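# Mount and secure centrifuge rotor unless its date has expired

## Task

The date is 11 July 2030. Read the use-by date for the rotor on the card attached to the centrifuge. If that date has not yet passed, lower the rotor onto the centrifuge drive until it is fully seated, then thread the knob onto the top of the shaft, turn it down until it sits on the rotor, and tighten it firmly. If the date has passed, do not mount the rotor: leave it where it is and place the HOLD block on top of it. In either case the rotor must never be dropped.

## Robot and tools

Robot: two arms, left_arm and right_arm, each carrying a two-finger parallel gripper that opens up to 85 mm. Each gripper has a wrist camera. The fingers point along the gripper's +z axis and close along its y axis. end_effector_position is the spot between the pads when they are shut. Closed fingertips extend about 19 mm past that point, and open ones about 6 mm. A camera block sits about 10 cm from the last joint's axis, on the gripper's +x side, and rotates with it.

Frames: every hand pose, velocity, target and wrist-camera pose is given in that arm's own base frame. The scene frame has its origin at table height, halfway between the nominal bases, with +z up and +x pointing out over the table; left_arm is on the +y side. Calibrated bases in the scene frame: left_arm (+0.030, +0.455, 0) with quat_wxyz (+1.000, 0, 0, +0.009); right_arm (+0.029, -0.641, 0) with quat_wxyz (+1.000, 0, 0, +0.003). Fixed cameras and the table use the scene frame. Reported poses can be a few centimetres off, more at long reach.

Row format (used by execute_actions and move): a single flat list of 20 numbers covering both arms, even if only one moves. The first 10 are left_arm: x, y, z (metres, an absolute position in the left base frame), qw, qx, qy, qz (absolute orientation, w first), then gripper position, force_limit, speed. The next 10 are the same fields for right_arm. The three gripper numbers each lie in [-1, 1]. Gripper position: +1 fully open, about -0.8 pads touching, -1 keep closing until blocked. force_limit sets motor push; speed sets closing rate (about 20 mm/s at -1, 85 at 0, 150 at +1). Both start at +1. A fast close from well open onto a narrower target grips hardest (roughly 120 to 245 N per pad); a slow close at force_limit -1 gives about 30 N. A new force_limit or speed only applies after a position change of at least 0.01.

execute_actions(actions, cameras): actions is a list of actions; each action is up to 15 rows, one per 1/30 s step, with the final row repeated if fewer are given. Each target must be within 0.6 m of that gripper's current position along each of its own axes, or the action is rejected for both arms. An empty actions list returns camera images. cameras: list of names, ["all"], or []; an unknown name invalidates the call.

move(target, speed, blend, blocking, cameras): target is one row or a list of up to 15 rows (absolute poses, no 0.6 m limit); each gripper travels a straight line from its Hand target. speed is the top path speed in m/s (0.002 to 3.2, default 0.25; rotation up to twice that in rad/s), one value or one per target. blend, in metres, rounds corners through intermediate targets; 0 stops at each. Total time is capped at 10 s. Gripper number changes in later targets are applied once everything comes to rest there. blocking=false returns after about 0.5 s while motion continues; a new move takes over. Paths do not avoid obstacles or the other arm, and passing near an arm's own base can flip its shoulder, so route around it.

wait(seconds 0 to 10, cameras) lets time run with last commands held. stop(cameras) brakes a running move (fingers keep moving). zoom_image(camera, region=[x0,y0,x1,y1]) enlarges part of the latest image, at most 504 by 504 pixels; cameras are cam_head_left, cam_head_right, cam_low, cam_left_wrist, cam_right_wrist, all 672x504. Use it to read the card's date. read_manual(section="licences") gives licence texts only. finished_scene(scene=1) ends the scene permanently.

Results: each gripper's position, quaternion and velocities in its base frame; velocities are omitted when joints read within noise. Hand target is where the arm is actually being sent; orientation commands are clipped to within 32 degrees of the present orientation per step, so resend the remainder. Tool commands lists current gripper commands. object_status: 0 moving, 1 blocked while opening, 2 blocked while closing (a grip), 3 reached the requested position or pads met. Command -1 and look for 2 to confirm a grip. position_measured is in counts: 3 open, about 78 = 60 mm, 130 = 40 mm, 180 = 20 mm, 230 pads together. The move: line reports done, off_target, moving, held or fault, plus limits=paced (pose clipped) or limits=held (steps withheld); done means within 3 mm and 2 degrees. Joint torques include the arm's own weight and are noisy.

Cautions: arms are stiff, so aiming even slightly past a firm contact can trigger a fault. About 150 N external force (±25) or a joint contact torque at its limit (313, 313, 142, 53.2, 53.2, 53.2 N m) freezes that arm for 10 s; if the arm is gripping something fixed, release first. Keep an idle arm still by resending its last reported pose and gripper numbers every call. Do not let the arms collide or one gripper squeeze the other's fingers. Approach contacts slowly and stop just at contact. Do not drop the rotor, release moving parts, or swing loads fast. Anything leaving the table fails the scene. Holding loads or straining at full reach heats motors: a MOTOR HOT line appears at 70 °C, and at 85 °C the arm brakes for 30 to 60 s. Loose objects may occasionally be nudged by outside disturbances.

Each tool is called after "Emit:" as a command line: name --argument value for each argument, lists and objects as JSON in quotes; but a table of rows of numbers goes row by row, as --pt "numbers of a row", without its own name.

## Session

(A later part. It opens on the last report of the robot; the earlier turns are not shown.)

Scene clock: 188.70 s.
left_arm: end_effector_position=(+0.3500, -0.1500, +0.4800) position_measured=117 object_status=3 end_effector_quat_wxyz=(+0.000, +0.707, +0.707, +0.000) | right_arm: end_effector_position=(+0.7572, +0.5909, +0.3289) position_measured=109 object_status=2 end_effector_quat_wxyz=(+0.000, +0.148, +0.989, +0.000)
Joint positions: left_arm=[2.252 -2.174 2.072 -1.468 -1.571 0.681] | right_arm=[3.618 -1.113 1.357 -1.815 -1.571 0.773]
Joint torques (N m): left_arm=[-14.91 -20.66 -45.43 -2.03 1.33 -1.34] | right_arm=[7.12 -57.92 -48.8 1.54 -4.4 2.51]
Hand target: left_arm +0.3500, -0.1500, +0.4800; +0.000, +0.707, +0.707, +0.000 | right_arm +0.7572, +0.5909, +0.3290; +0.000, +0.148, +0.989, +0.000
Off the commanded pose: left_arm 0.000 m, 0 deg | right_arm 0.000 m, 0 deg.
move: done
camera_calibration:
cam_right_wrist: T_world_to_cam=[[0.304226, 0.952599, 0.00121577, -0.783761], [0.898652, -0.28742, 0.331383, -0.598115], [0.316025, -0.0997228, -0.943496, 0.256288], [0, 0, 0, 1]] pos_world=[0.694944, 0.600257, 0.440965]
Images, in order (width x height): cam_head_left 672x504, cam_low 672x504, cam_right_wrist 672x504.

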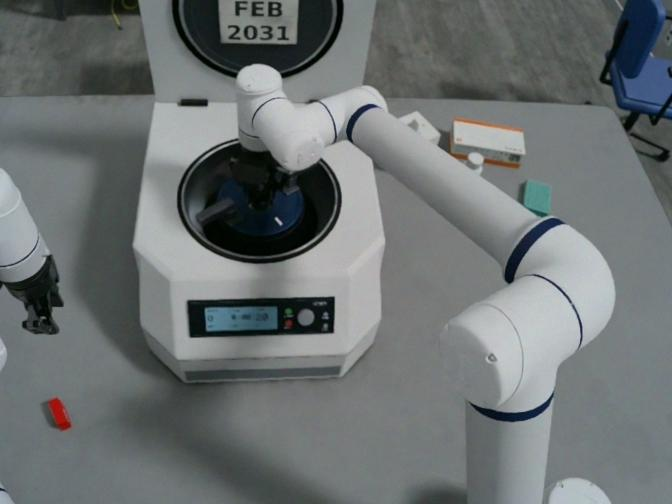

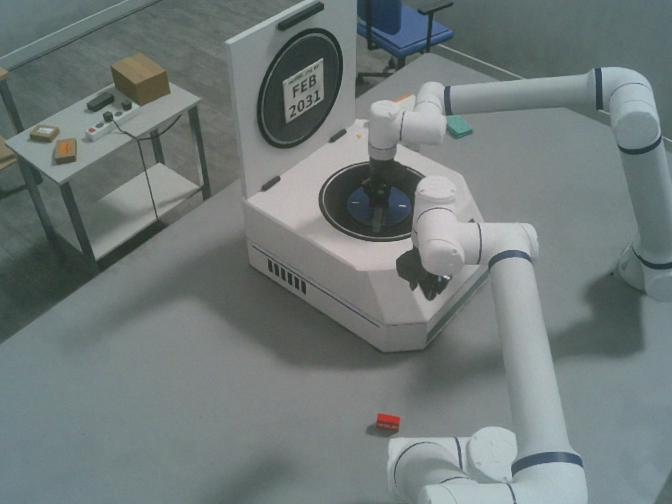

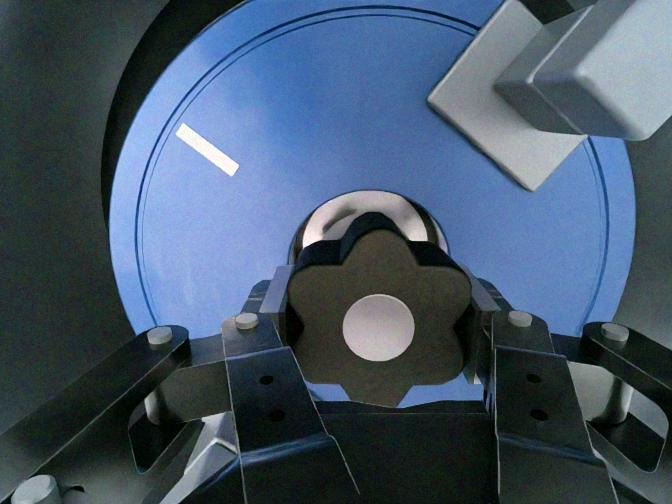

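Emit:
move --target '[0.6235,-0.3190,0.485,0.1896,0.4704,0.8555,-0.1043,0.1,0,-0.9,0.7572,0.5909,0.3290,0,-0.1478,-0.9890,0,-1,-0.2,-1]' --speed 0.3 --cameras '["all"]'

Scene clock: 191.27 s.
left_arm: end_effector_position=(+0.6234, -0.3189, +0.4850) position_measured=117 object_status=3 end_effector_quat_wxyz=(+0.190, +0.470, +0.855, -0.104) | right_arm: end_effector_position=(+0.7572, +0.5909, +0.3290) position_measured=109 object_status=2 end_effector_quat_wxyz=(+0.000, +0.148, +0.989, +0.000)
Joint positions: left_arm=[2.469 -1.722 1.919 -2.183 -1.709 0.303] | right_arm=[3.618 -1.113 1.357 -1.815 -1.571 0.773]
Joint torques (N m): left_arm=[14.51 -39.2 -63.48 -10.52 -1.66 -2.02] | right_arm=[7.65 -70.13 -50.15 1.44 -3.66 3.05]
Hand target: left_arm +0.6235, -0.3190, +0.4850; +0.190, +0.470, +0.856, -0.104 | right_arm +0.7572, +0.5909, +0.3290; +0.000, +0.148, +0.989, +0.000
Off the commanded pose: left_arm 0.000 m, 0 deg | right_arm 0.000 m, 0 deg.
move: done
camera_calibration:
cam_left_wrist: T_world_to_cam=[[0.846835, 0.531527, -0.0187083, -0.337286], [0.387516, -0.592539, 0.706208, -0.756396], [0.364283, -0.605291, -0.707758, 0.048697], [0, 0, 0, 1]] pos_world=[0.561002, -0.239441, 0.562328]
cam_right_wrist: T_world_to_cam=[[0.304444, 0.95253, 0.00122553, -0.783875], [0.898536, -0.287613, 0.331529, -0.598017], [0.316143, -0.0998305, -0.943444, 0.256342], [0, 0, 0, 1]] pos_world=[0.694945, 0.600258, 0.441064]

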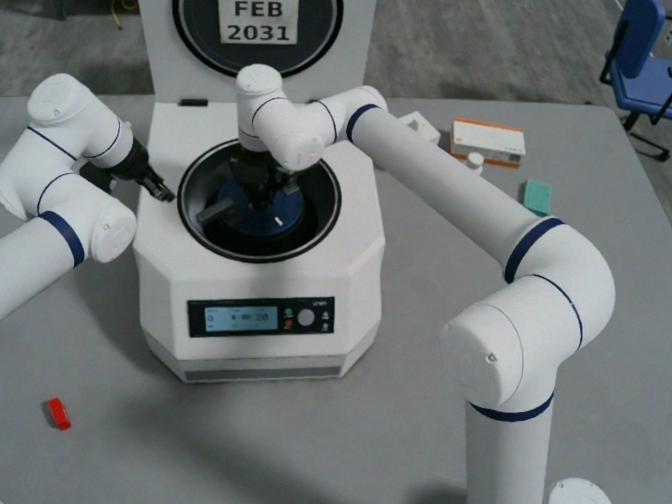

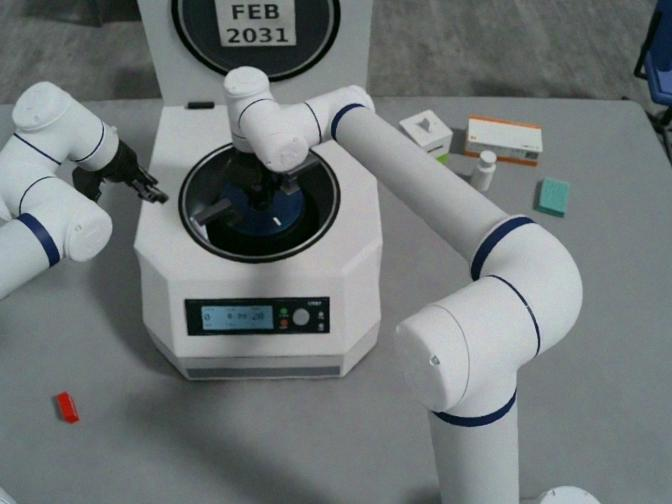

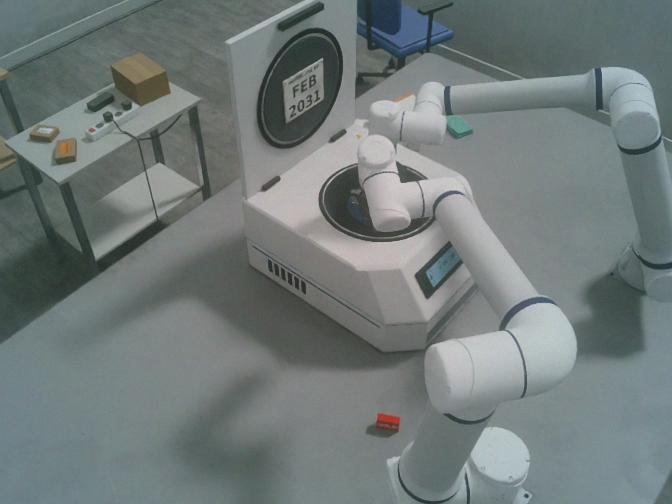

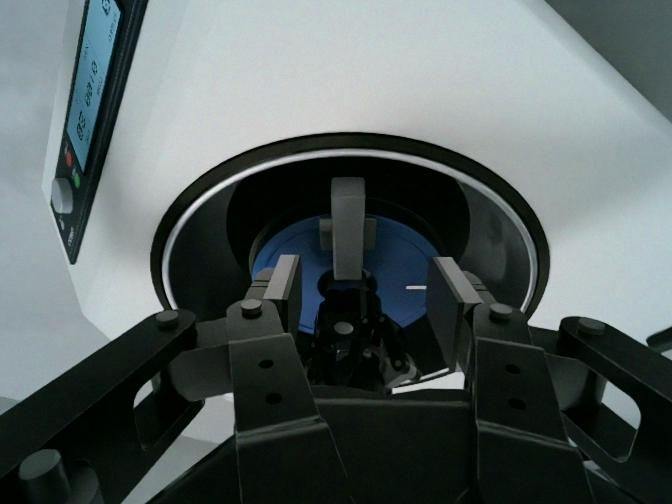

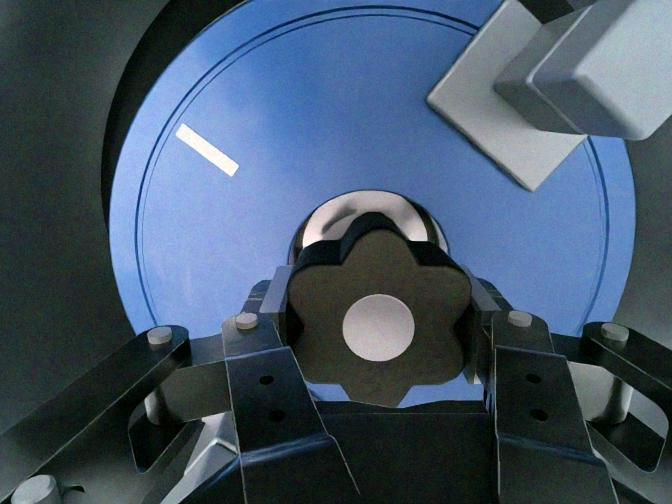

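Emit:
move --pt "0.6235 -0.3190 0.485 0.1896 0.4704 0.8555 -0.1043 0.5 0 -0.5 0.7572 0.5909 0.3290 0 -0.1478 -0.9890 0 -1 -0.2 -1" --pt "0.6520 -0.3710 0.360 0.1896 0.4704 0.8555 -0.1043 0.5 0 -0.5 0.7572 0.5909 0.3290 0 -0.1478 -0.9890 0 -1 -0.2 -1" --speed 0.15 --cameras '["cam_left_wrist","cam_head_left"]'

Scene clock: 193.63 s.
left_arm: end_effector_position=(+0.6520, -0.3710, +0.3601) position_measured=66 object_status=3 end_effector_quat_wxyz=(+0.190, +0.470, +0.856, -0.104) | right_arm: end_effector_position=(+0.7572, +0.5909, +0.3290) position_measured=109 object_status=2 end_effector_quat_wxyz=(+0.000, +0.148, +0.989, +0.000)
Joint positions: left_arm=[2.432 -1.57 2.013 -2.432 -1.694 0.27] | right_arm=[3.618 -1.113 1.357 -1.815 -1.571 0.773]
Joint torques (N m): left_arm=[-13.5 -53.92 -41.65 -10.33 1.32 -1.96] | right_arm=[5.21 -75.64 -49.63 1.38 -2.36 3.29]
Hand target: left_arm +0.6520, -0.3710, +0.3600; +0.190, +0.470, +0.856, -0.104 | right_arm +0.7572, +0.5909, +0.3290; +0.000, +0.148, +0.989, +0.000
Off the commanded pose: left_arm 0.000 m, 0 deg | right_arm 0.000 m, 0 deg.
move: done
camera_calibration:
cam_left_wrist: T_world_to_cam=[[0.846772, 0.531625, -0.0187841, -0.336104], [0.38757, -0.592364, 0.706325, -0.710118], [0.364373, -0.605376, -0.707639, -0.081725], [0, 0, 0, 1]] pos_world=[0.589602, -0.291441, 0.437429]
Images, in order (width x height): cam_head_left 672x504, cam_left_wrist 672x504.

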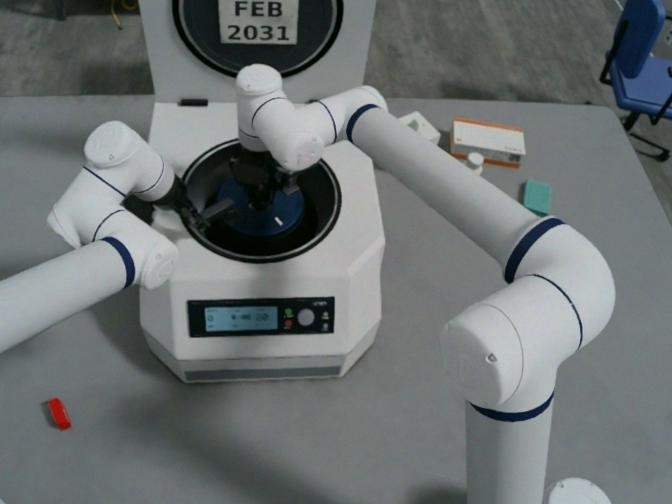

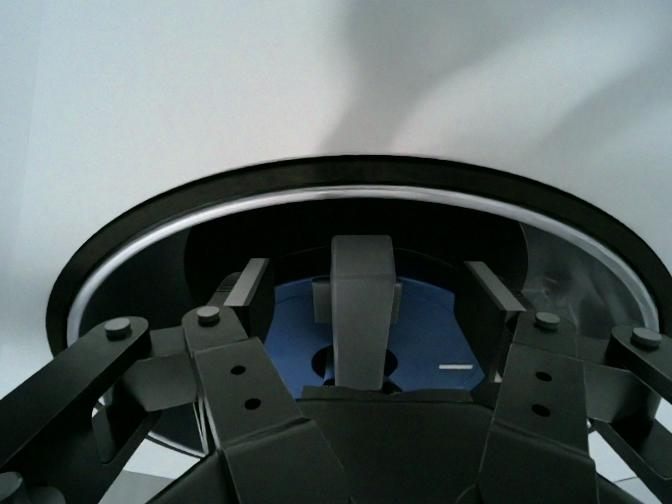

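Emit:
move --pt "0.6615 -0.3860 0.3225 0.1896 0.4704 0.8555 -0.1043 0.5 0 -0.5 0.7572 0.5909 0.3290 0 -0.1478 -0.9890 0 -1 -0.2 -1" --pt "0.6615 -0.3860 0.3225 0.1896 0.4704 0.8555 -0.1043 -1 0.3 -1 0.7572 0.5909 0.3290 0 -0.1478 -0.9890 0 -1 -0.2 -1" --speed 0.08 --cameras '["cam_left_wrist","cam_head_left","cam_right_wrist"]'

Scene clock: 197.17 s.
left_arm: end_effector_position=(+0.6615, -0.3860, +0.3225) position_measured=172 object_status=0 end_effector_quat_wxyz=(+0.190, +0.470, +0.856, -0.104) | right_arm: end_effector_position=(+0.7572, +0.5909, +0.3290) position_measured=109 object_status=2 end_effector_quat_wxyz=(+0.000, +0.148, +0.989, +0.000)
Joint positions: left_arm=[2.424 -1.514 2.029 -2.506 -1.691 0.262] | right_arm=[3.618 -1.113 1.357 -1.815 -1.571 0.773]
Joint torques (N m): left_arm=[-11.59 -61.64 -40.03 -7.48 -1.66 -0.87] | right_arm=[5 -77.33 -50.1 1.25 -1.62 3.39]
Hand target: left_arm +0.6615, -0.3860, +0.3225; +0.190, +0.470, +0.856, -0.104 | right_arm +0.7572, +0.5909, +0.3290; +0.000, +0.148, +0.989, +0.000
Off the commanded pose: left_arm 0.000 m, 0 deg | right_arm 0.000 m, 0 deg.
move: done
camera_calibration:
cam_left_wrist: T_world_to_cam=[[0.846773, 0.531627, -0.0186646, -0.336929], [0.387485, -0.592386, 0.706353, -0.696095], [0.364459, -0.605353, -0.707613, -0.12093], [0, 0, 0, 1]] pos_world=[0.599102, -0.306441, 0.399829]
cam_right_wrist: T_world_to_cam=[[0.304444, 0.95253, 0.00122553, -0.783875], [0.898536, -0.287613, 0.331529, -0.598017], [0.316143, -0.0998305, -0.943444, 0.256342], [0, 0, 0, 1]] pos_world=[0.694945, 0.600258, 0.441064]
Images, in order (width x height): cam_head_left 672x504, cam_left_wrist 672x504, cam_right_wrist 672x504.

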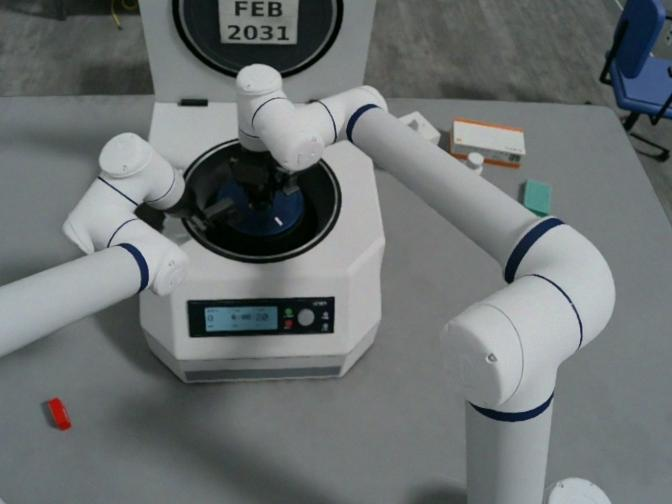

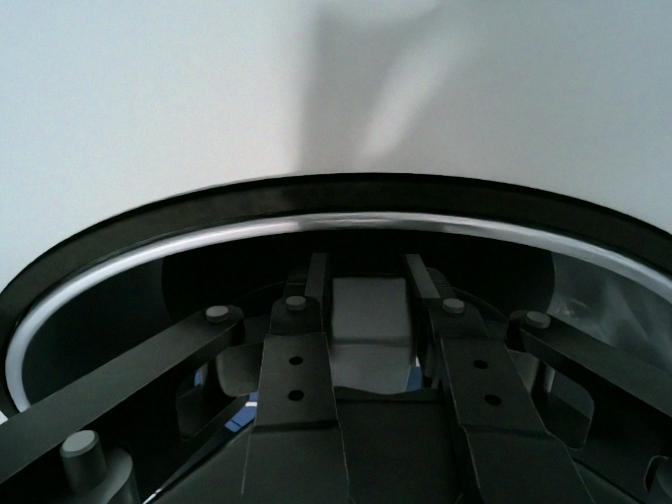

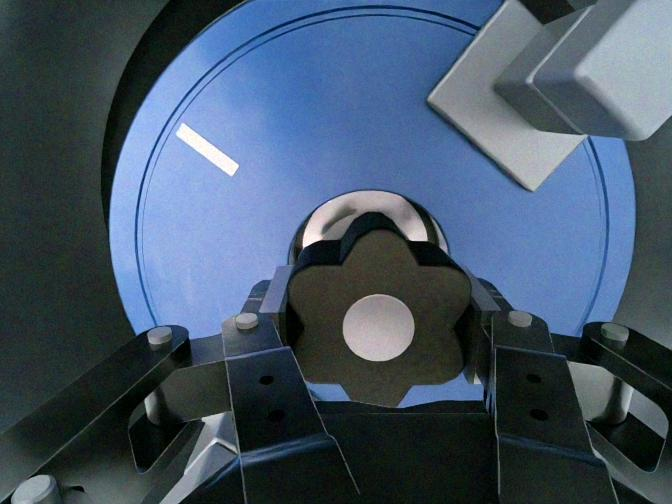

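Emit:
move --target '[0.6615,-0.3860,0.3225,0.1896,0.4704,0.8555,-0.1043,-1,0.3,-1,0.7572,0.5909,0.3285,0,0.9981,-0.0610,0,-1,-0.2,-1]' --speed 0.3 --cameras '["all"]'

Scene clock: 202.97 s.
left_arm: end_effector_position=(+0.6615, -0.3860, +0.3225) position_measured=172 object_status=2 end_effector_quat_wxyz=(+0.190, +0.470, +0.856, -0.104) | right_arm: end_effector_position=(+0.7572, +0.5909, +0.3284) position_measured=109 object_status=2 end_effector_quat_wxyz=(+0.000, +0.998, -0.061, +0.000)
Joint positions: left_arm=[2.424 -1.514 2.029 -2.506 -1.691 0.262] | right_arm=[3.618 -1.113 1.358 -1.816 -1.571 3.74]
Joint torques (N m): left_arm=[3.91 -62.05 -43.41 -3.32 -2.81 3.57] | right_arm=[4.47 -58.35 -47.53 1.47 -3.95 3.05]
Hand target: left_arm +0.6615, -0.3860, +0.3225; +0.190, +0.470, +0.856, -0.104 | right_arm +0.7572, +0.5909, +0.3285; +0.000, +0.998, -0.061, +0.000
Off the commanded pose: left_arm 0.000 m, 0 deg | right_arm 0.000 m, 0 deg.
move: done
camera_calibration:
cam_left_wrist: T_world_to_cam=[[0.846772, 0.531625, -0.0187841, -0.336881], [0.38757, -0.592364, 0.706325, -0.696127], [0.364373, -0.605376, -0.707639, -0.120874], [0, 0, 0, 1]] pos_world=[0.599102, -0.306441, 0.399829]
cam_right_wrist: T_world_to_cam=[[-0.134101, -0.990967, 0.00130109, 0.69649], [-0.93487, 0.126945, 0.331516, 0.545502], [-0.328686, 0.0432401, -0.943449, 0.659509], [0, 0, 0, 1]] pos_world=[0.820145, 0.592433, 0.440464]

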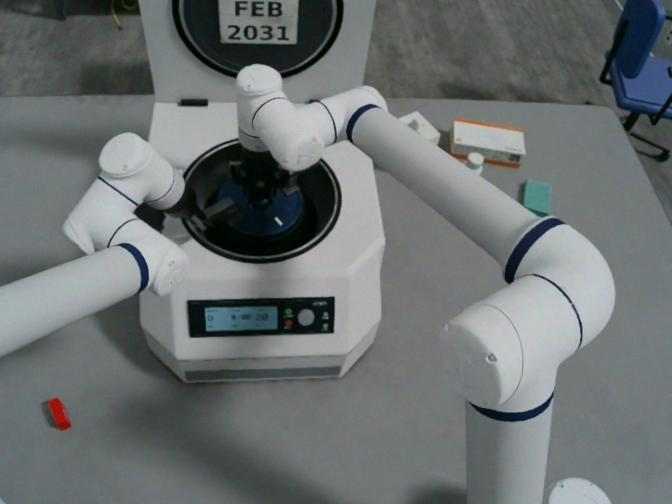

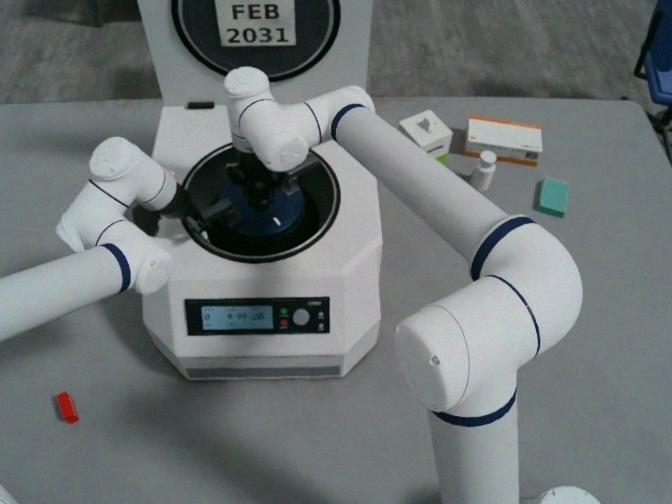

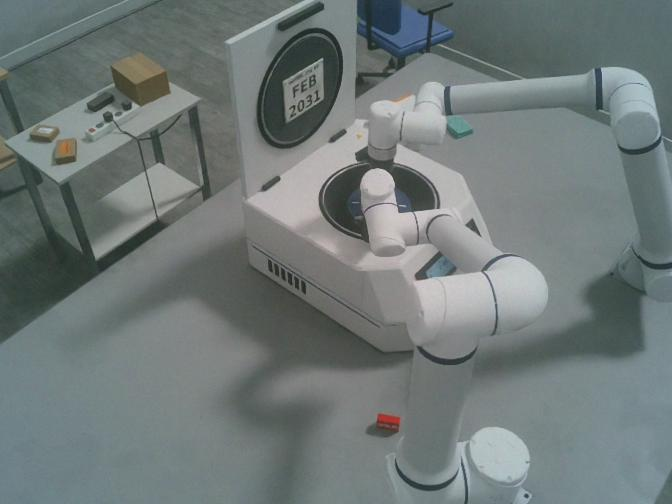

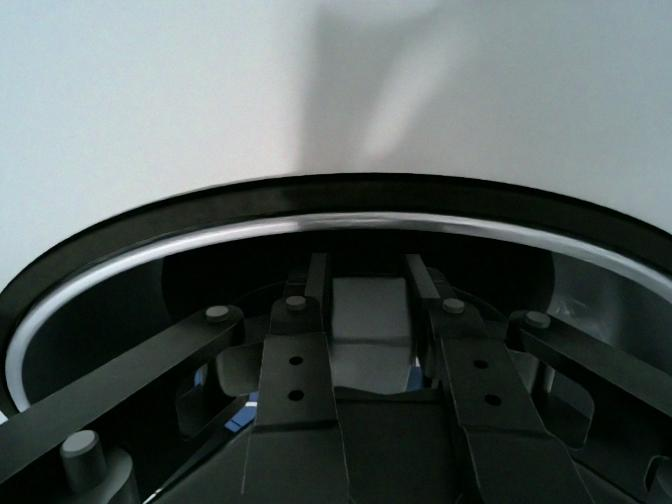

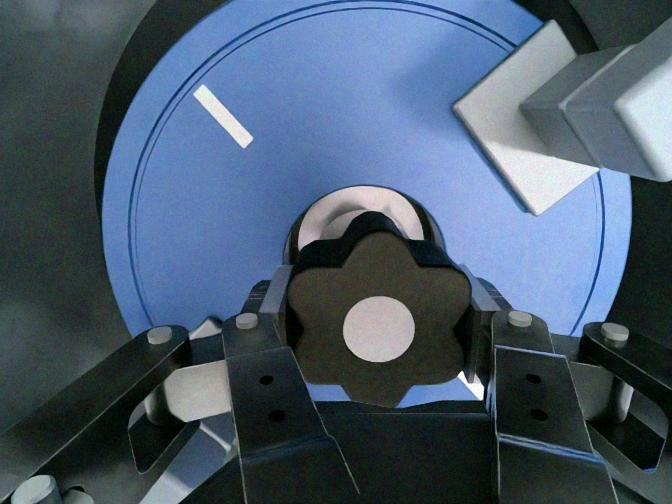

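Emit:
move --target '[0.6615,-0.3860,0.3225,0.1896,0.4704,0.8555,-0.1043,-1,0.3,-1,0.7572,0.5909,0.3277,0,0.3665,-0.9304,0,-1,-0.2,-1]' --speed 0.5 --cameras '["cam_right_wrist"]'

Scene clock: 206.20 s.
left_arm: end_effector_position=(+0.6615, -0.3860, +0.3225) position_measured=172 object_status=2 end_effector_quat_wxyz=(+0.190, +0.470, +0.856, -0.104) | right_arm: end_effector_position=(+0.7572, +0.5909, +0.3277) position_measured=109 object_status=2 end_effector_quat_wxyz=(+0.000, -0.367, +0.930, +0.000)
Joint positions: left_arm=[2.424 -1.514 2.029 -2.506 -1.691 0.262] | right_arm=[3.618 -1.112 1.359 -1.817 -1.571 6.009]
Joint torques (N m): left_arm=[3.49 -61.21 -44.95 -3.11 -2.75 3.22] | right_arm=[13.15 -60.94 -50.89 1.53 -3.03 2.94]
Hand target: left_arm +0.6615, -0.3860, +0.3225; +0.190, +0.470, +0.856, -0.104 | right_arm +0.7572, +0.5909, +0.3277; +0.000, -0.367, +0.930, +0.000
Off the commanded pose: left_arm 0.000 m, 0 deg | right_arm 0.000 m, 0 deg.
move: done
camera_calibration:
cam_right_wrist: T_world_to_cam=[[-0.672871, 0.739759, 0.00127987, 0.0818135], [0.698217, 0.634511, 0.331497, -0.990786], [0.244416, 0.223948, -0.943456, 0.118105], [0, 0, 0, 1]] pos_world=[0.717966, 0.541693, 0.439764]
Images, in order (width x height): cam_right_wrist 672x504.

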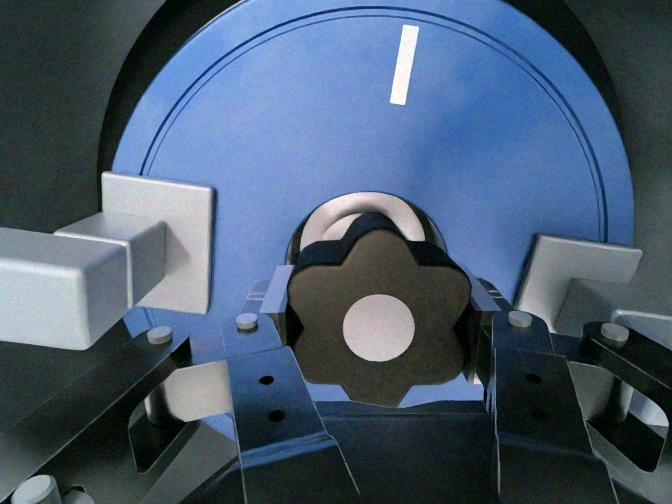

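Emit:
move --pt "0.6615 -0.3860 0.3225 0.1896 0.4704 0.8555 -0.1043 -1 0.3 -1 0.7572 0.5909 0.3277 0 0.3665 -0.9304 0 0.6 -0.2 -0.5" --pt "0.6615 -0.3860 0.3225 0.1896 0.4704 0.8555 -0.1043 -1 0.3 -1 0.7572 0.5909 0.345 0 0.9936 0.1132 0 0.6 -0.2 -0.5" --pt "0.6615 -0.3860 0.3225 0.1896 0.4704 0.8555 -0.1043 -1 0.3 -1 0.7572 0.5909 0.365 0 0.1478 0.9890 0 0.6 -0.2 -0.5" --pt "0.6615 -0.3860 0.3225 0.1896 0.4704 0.8555 -0.1043 -1 0.3 -1 0.7572 0.5909 0.345 0 -0.9171 0.3987 0 0.6 -0.2 -0.5" --pt "0.6615 -0.3860 0.3225 0.1896 0.4704 0.8555 -0.1043 -1 0.3 -1 0.7572 0.5909 0.326 0 -0.6225 -0.7826 0 0.6 -0.2 -0.5" --speed 1.0 --blend '[0,0.01,0.01,0.01,0]' --cameras '["cam_right_wrist"]'

Scene clock: 213.43 s.
left_arm: end_effector_position=(+0.6615, -0.3860, +0.3225) position_measured=172 object_status=2 end_effector_quat_wxyz=(+0.190, +0.470, +0.856, -0.104) | right_arm: end_effector_position=(+0.7572, +0.5909, +0.3260) position_measured=53 object_status=3 end_effector_quat_wxyz=(+0.000, +0.623, +0.783, +0.000)
Joint positions: left_arm=[2.424 -1.514 2.029 -2.506 -1.691 0.262] | right_arm=[3.618 -1.112 1.361 -1.82 -1.571 -4.462]
Joint torques (N m): left_arm=[0.75 -61.41 -49.5 -3.32 0.12 3.24] | right_arm=[-14.52 -60.2 -37.97 -3.66 2.27 -2.96]
Hand target: left_arm +0.6615, -0.3860, +0.3225; +0.190, +0.470, +0.856, -0.104 | right_arm +0.7572, +0.5909, +0.3260; +0.000, +0.623, +0.783, +0.000
Off the commanded pose: left_arm 0.000 m, 0 deg | right_arm 0.000 m, 0 deg.
move: done
camera_calibration:
cam_right_wrist: T_world_to_cam=[[0.977193, 0.212351, 0.00123138, -0.855889], [0.199945, -0.922028, 0.331492, 0.306814], [0.071528, -0.323685, -0.943457, 0.571003], [0, 0, 0, 1]] pos_world=[0.73418, 0.649465, 0.438064]
Images, in order (width x height): cam_right_wrist 672x504.

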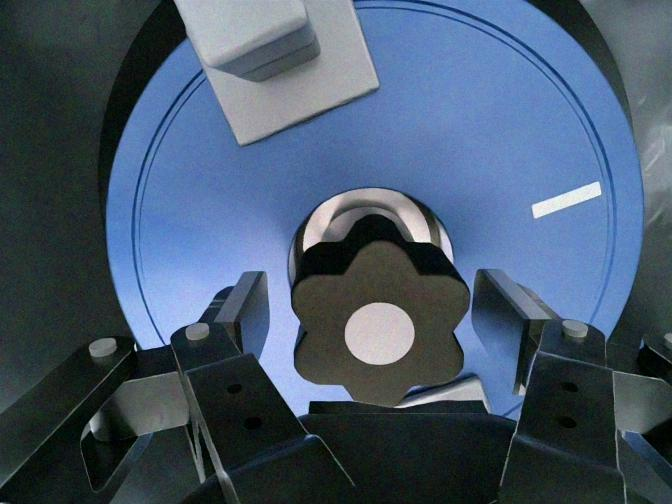

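Emit:
move --pt "0.6615 -0.3860 0.3225 0.1896 0.4704 0.8555 -0.1043 -1 0.3 -1 0.7572 0.5909 0.3225 0 -0.6225 -0.7826 0 0.6 -0.2 -0.5" --pt "0.6615 -0.3860 0.3225 0.1896 0.4704 0.8555 -0.1043 -1 0.3 -1 0.7572 0.5909 0.3225 0 -0.6225 -0.7826 0 -1 0.0 -1" --pt "0.6615 -0.3860 0.3225 0.1896 0.4704 0.8555 -0.1043 -1 0.3 -1 0.7572 0.5909 0.3195 0 0.8339 -0.5519 0 -1 0.0 -1" --speed '[0.05,0.05,0.5]' --cameras '["cam_right_wrist"]'

Scene clock: 219.67 s.
left_arm: end_effector_position=(+0.6615, -0.3860, +0.3225) position_measured=172 object_status=2 end_effector_quat_wxyz=(+0.190, +0.470, +0.856, -0.104) | right_arm: end_effector_position=(+0.7572, +0.5909, +0.3195) position_measured=110 object_status=2 end_effector_quat_wxyz=(+0.000, +0.834, -0.552, +0.000)
Joint positions: left_arm=[2.424 -1.514 2.029 -2.506 -1.691 0.262] | right_arm=[3.618 -1.109 1.368 -1.83 -1.571 -1.496]
Joint torques (N m): left_arm=[-1.5 -61.77 -49.62 -3.53 -2.03 3.28] | right_arm=[-24.62 13.02 18.93 12.13 -7.71 4.14]
Hand target: left_arm +0.6615, -0.3860, +0.3225; +0.190, +0.470, +0.856, -0.104 | right_arm +0.7572, +0.5909, +0.3195; +0.000, +0.834, -0.552, +0.000
Off the commanded pose: left_arm 0.000 m, 0 deg | right_arm 0.000 m, 0 deg.
move: done
camera_calibration:
cam_right_wrist: T_world_to_cam=[[-0.925275, -0.379294, 0.00129554, 0.934158], [-0.357449, 0.873119, 0.331501, -0.329724], [-0.126867, 0.306267, -0.943454, 0.342858], [0, 0, 0, 1]] pos_world=[0.789991, 0.537203, 0.431564]
Images, in order (width x height): cam_right_wrist 672x504.

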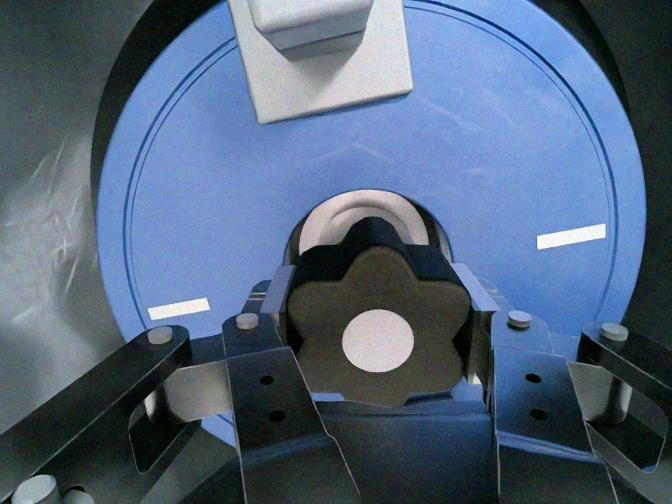

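Emit:
move --target '[0.6615,-0.3860,0.3225,0.1896,0.4704,0.8555,-0.1043,-1,0.3,-1,0.7572,0.5909,0.3212,0,0.8339,-0.5519,0,-1,0.0,-1]' --speed 0.02

Scene clock: 220.47 s.
left_arm: end_effector_position=(+0.6615, -0.3860, +0.3225) position_measured=172 object_status=2 end_effector_quat_wxyz=(+0.190, +0.470, +0.856, -0.104) | right_arm: end_effector_position=(+0.7572, +0.5909, +0.3208) position_measured=110 object_status=2 end_effector_quat_wxyz=(+0.000, +0.834, -0.552, +0.000)
Joint positions: left_arm=[2.424 -1.514 2.029 -2.506 -1.691 0.262] | right_arm=[3.618 -1.109 1.366 -1.827 -1.571 -1.496]
Joint torques (N m): left_arm=[-1.63 -63.8 -46.75 -3.46 -0.67 3.11] | right_arm=[-21.98 -38.78 -3.63 12.26 -7.28 3.63]
Hand target: left_arm +0.6615, -0.3860, +0.3225; +0.190, +0.470, +0.856, -0.104 | right_arm +0.7572, +0.5909, +0.3212; +0.000, +0.834, -0.552, +0.000
Off the commanded pose: left_arm 0.000 m, 0 deg | right_arm 0.000 m, 0 deg.
move: done

Emit:
move --target '[0.6615,-0.3860,0.3225,0.1896,0.4704,0.8555,-0.1043,-1,0.3,-1,0.7572,0.5909,0.3228,0,0.8339,-0.5519,0,-1,0.0,-1]' --speed 0.02 --cameras '["all"]'

Emit:
zoom_image --camera "cam_right_wrist" --region '[270, 160, 480, 320]'

Emit:
zoom_image --camera "cam_head_left" --region '[200, 130, 330, 240]'

Scene clock: 221.40 s.
left_arm: end_effector_position=(+0.6615, -0.3860, +0.3225) position_measured=172 object_status=2 end_effector_quat_wxyz=(+0.190, +0.470, +0.856, -0.104) | right_arm: end_effector_position=(+0.7572, +0.5909, +0.3225) position_measured=110 object_status=2 end_effector_quat_wxyz=(+0.000, +0.834, -0.552, +0.000)
Joint positions: left_arm=[2.424 -1.514 2.029 -2.506 -1.691 0.262] | right_arm=[3.618 -1.11 1.365 -1.825 -1.571 -1.496]
Joint torques (N m): left_arm=[-2.01 -64.51 -43.51 -3.52 -0.36 3.12] | right_arm=[-22.57 -83.25 -32.6 12.24 -7.08 2.78]
Hand target: left_arm +0.6615, -0.3860, +0.3225; +0.190, +0.470, +0.856, -0.104 | right_arm +0.7572, +0.5909, +0.3228; +0.000, +0.834, -0.552, +0.000
Off the commanded pose: left_arm 0.000 m, 0 deg | right_arm 0.000 m, 0 deg.
move: done
camera_calibration:
cam_left_wrist: T_world_to_cam=[[0.846772, 0.531625, -0.0187841, -0.336881], [0.38757, -0.592364, 0.706325, -0.696127], [0.364373, -0.605376, -0.707639, -0.120874], [0, 0, 0, 1]] pos_world=[0.599102, -0.306441, 0.399829]
cam_right_wrist: T_world_to_cam=[[-0.925361, -0.379085, 0.00161066, 0.93397], [-0.357161, 0.873253, 0.331459, -0.331], [-0.127058, 0.306144, -0.943468, 0.345911], [0, 0, 0, 1]] pos_world=[0.789989, 0.537202, 0.434564]

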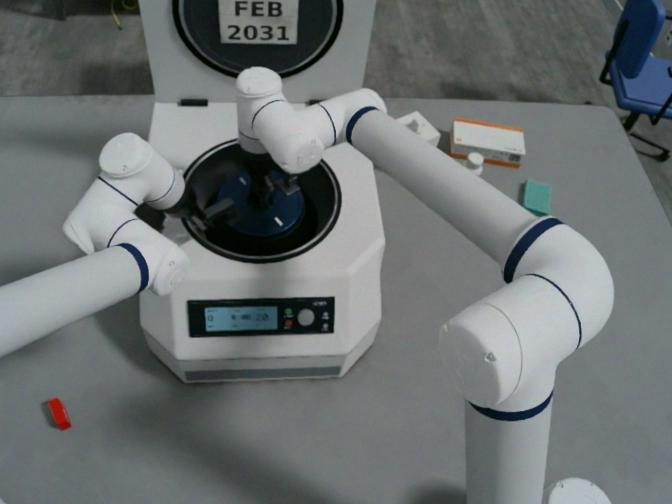

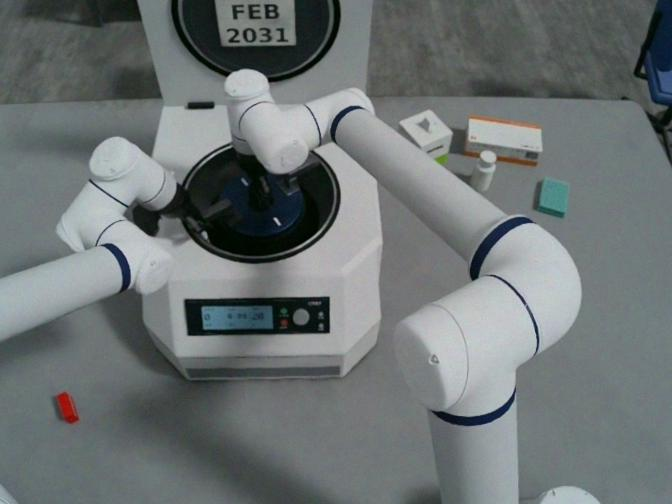

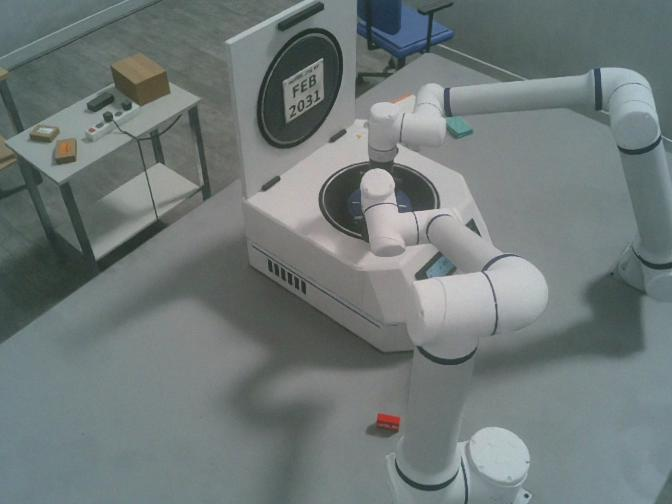

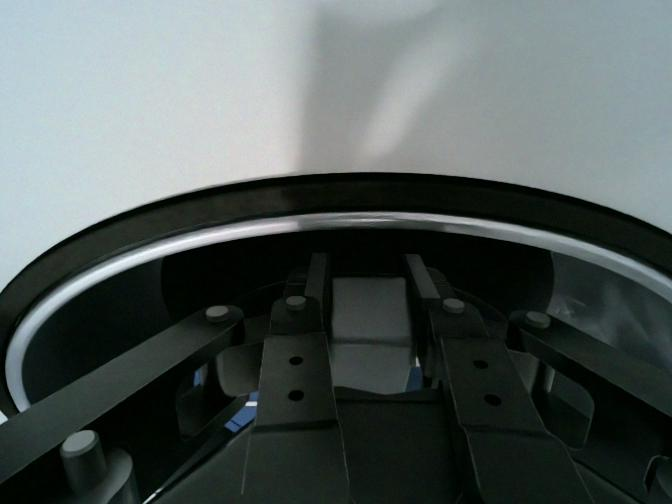

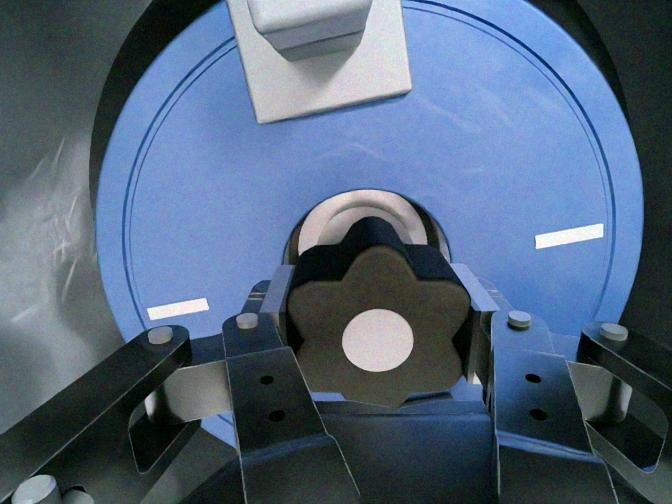

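Scaled by 2.400.

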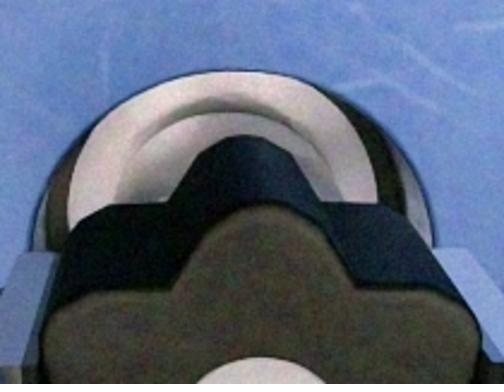

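Scaled by 3.877.

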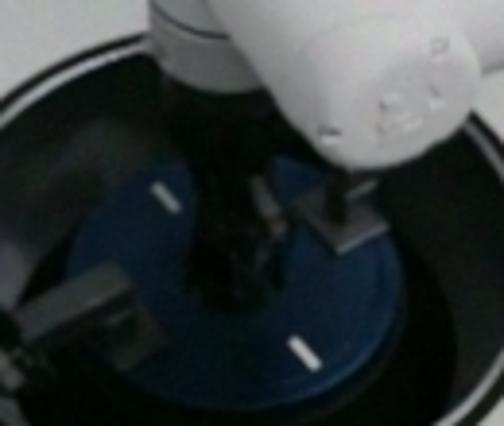

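Emit:
move --pt "0.6615 -0.3860 0.3225 0.1896 0.4704 0.8555 -0.1043 -1 0.3 -1 0.7572 0.5909 0.3228 0 0.8339 -0.5519 0 0.4 0.0 -0.8" --pt "0.6615 -0.3860 0.3225 0.1896 0.4704 0.8555 -0.1043 -1 0.3 -1 0.7572 0.5909 0.326 0 0.9914 0.1305 0 0.4 0.0 -0.8" --speed '[0.05,0.5]' --cameras '["cam_right_wrist"]'

Scene clock: 224.70 s.
left_arm: end_effector_position=(+0.6615, -0.3860, +0.3225) position_measured=172 object_status=2 end_effector_quat_wxyz=(+0.190, +0.470, +0.856, -0.104) | right_arm: end_effector_position=(+0.7572, +0.5909, +0.3260) position_measured=78 object_status=3 end_effector_quat_wxyz=(+0.000, +0.991, +0.130, +0.000)
Joint positions: left_arm=[2.424 -1.514 2.029 -2.506 -1.691 0.262] | right_arm=[3.618 -1.112 1.361 -1.82 -1.571 -2.926]
Joint torques (N m): left_arm=[-2.94 -70.24 -38.03 -3.59 0.23 3.14] | right_arm=[-18.31 -74.15 -53.58 -0.98 2.24 -2.42]
Hand target: left_arm +0.6615, -0.3860, +0.3225; +0.190, +0.470, +0.856, -0.104 | right_arm +0.7572, +0.5909, +0.3260; +0.000, +0.991, +0.131, +0.000
Off the commanded pose: left_arm 0.000 m, 0 deg | right_arm 0.000 m, 0 deg.
move: done
camera_calibration:
cam_right_wrist: T_world_to_cam=[[0.246325, -0.969187, 0.0012234, 0.395663], [-0.91449, -0.232005, 0.331483, 0.742938], [-0.320985, -0.0827714, -0.94346, 0.72586], [0, 0, 0, 1]] pos_world=[0.814938, 0.615917, 0.438064]
Images, in order (width x height): cam_right_wrist 672x504.

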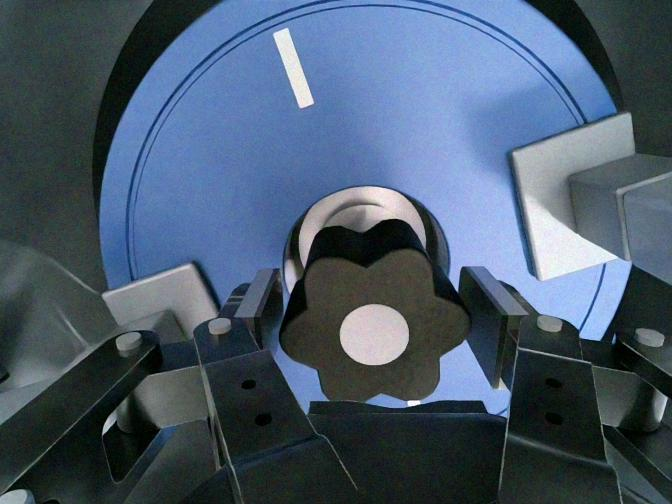

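Emit:
move --pt "0.6615 -0.3860 0.3225 0.1896 0.4704 0.8555 -0.1043 -1 0.3 -1 0.7572 0.5915 0.38 0 0.9981 -0.0610 0 0.5 0.0 -0.8" --pt "0.6615 -0.3860 0.3225 0.1896 0.4704 0.8555 -0.1043 -1 0.3 -1 0.64 0.49 0.44 0 0.8976 0.4407 0 0.5 0.0 -0.8" --speed '[0.2,0.3]' --blend '[0.01,0]' --cameras '["all"]'

Emit:
zoom_image --camera "cam_head_left" --region '[210, 150, 320, 240]'

Emit:
zoom_image --camera "cam_right_wrist" --region '[200, 0, 450, 250]'

Emit:
zoom_image --camera "cam_head_right" --region '[210, 150, 320, 240]'

Scene clock: 229.37 s.
left_arm: end_effector_position=(+0.6615, -0.3860, +0.3225) position_measured=172 object_status=2 end_effector_quat_wxyz=(+0.190, +0.470, +0.856, -0.104) | right_arm: end_effector_position=(+0.6400, +0.4900, +0.4400) position_measured=66 object_status=3 end_effector_quat_wxyz=(+0.000, +0.898, +0.441, +0.000)
Joint positions: left_arm=[2.424 -1.514 2.029 -2.506 -1.691 0.262] | right_arm=[3.573 -1.402 1.546 -1.714 -1.571 -3.623]
Joint torques (N m): left_arm=[-6.74 -76.84 -38.1 -3.56 0.27 3.16] | right_arm=[-16.69 -57.91 -39.05 -1.46 2 -3.18]
Hand target: left_arm +0.6615, -0.3860, +0.3225; +0.190, +0.470, +0.856, -0.104 | right_arm +0.6400, +0.4900, +0.4400; +0.000, +0.898, +0.441, +0.000
Off the commanded pose: left_arm 0.000 m, 0 deg | right_arm 0.000 m, 0 deg.
move: done
camera_calibration:
cam_left_wrist: T_world_to_cam=[[0.846772, 0.531625, -0.0187841, -0.336881], [0.38757, -0.592364, 0.706325, -0.696127], [0.364373, -0.605376, -0.707639, -0.120874], [0, 0, 0, 1]] pos_world=[0.599102, -0.306441, 0.399829]
cam_right_wrist: T_world_to_cam=[[0.783267, -0.621685, 0.00127007, -0.187342], [-0.586854, -0.738707, 0.331534, 0.613152], [-0.205171, -0.260425, -0.943443, 0.800374], [0, 0, 0, 1]] pos_world=[0.670783, 0.544909, 0.552064]

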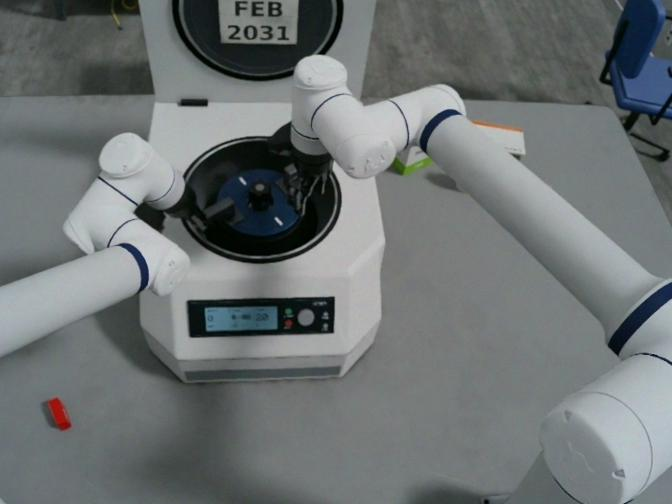

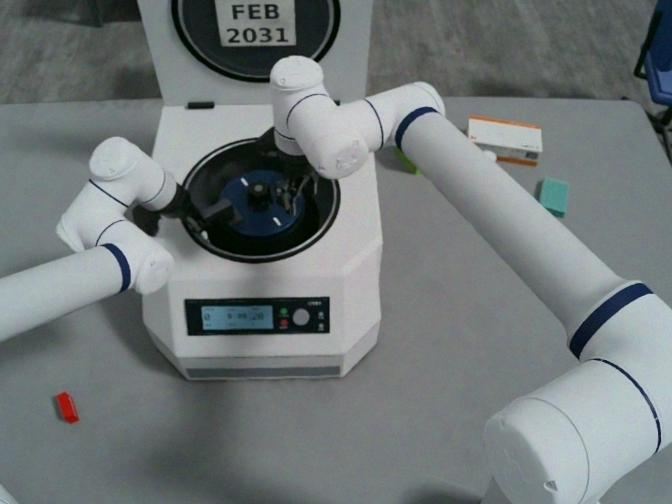

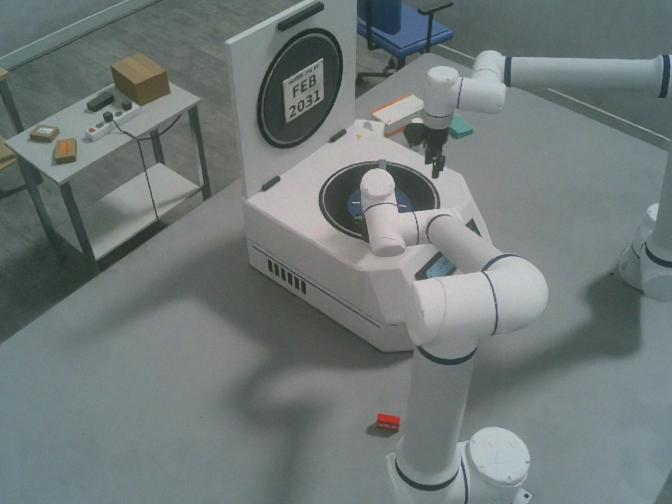

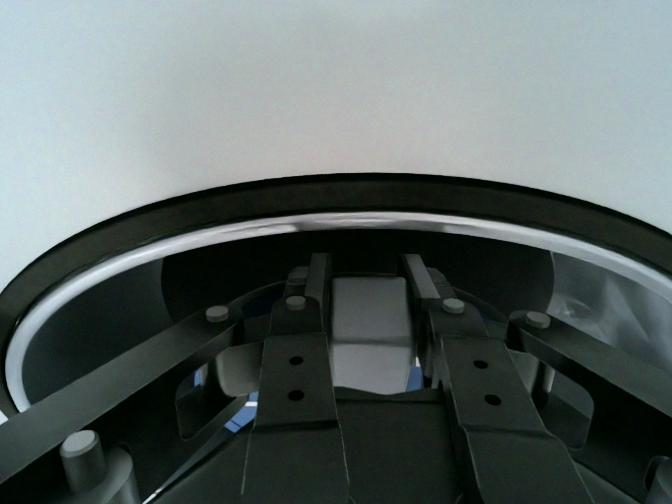

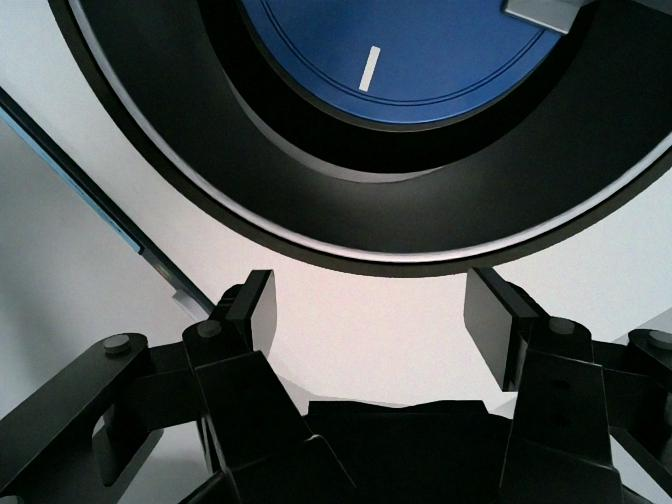

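Scaled by 4.582.

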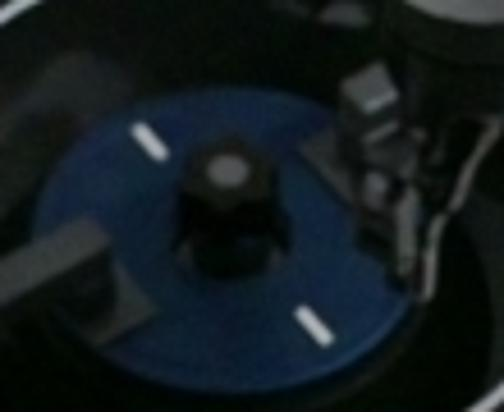

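Scaled by 2.016.

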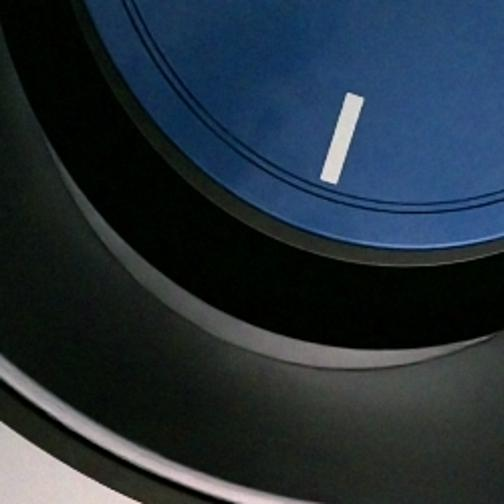

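Scaled by 4.582.

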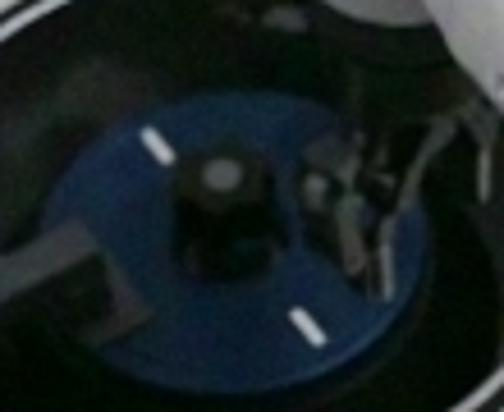

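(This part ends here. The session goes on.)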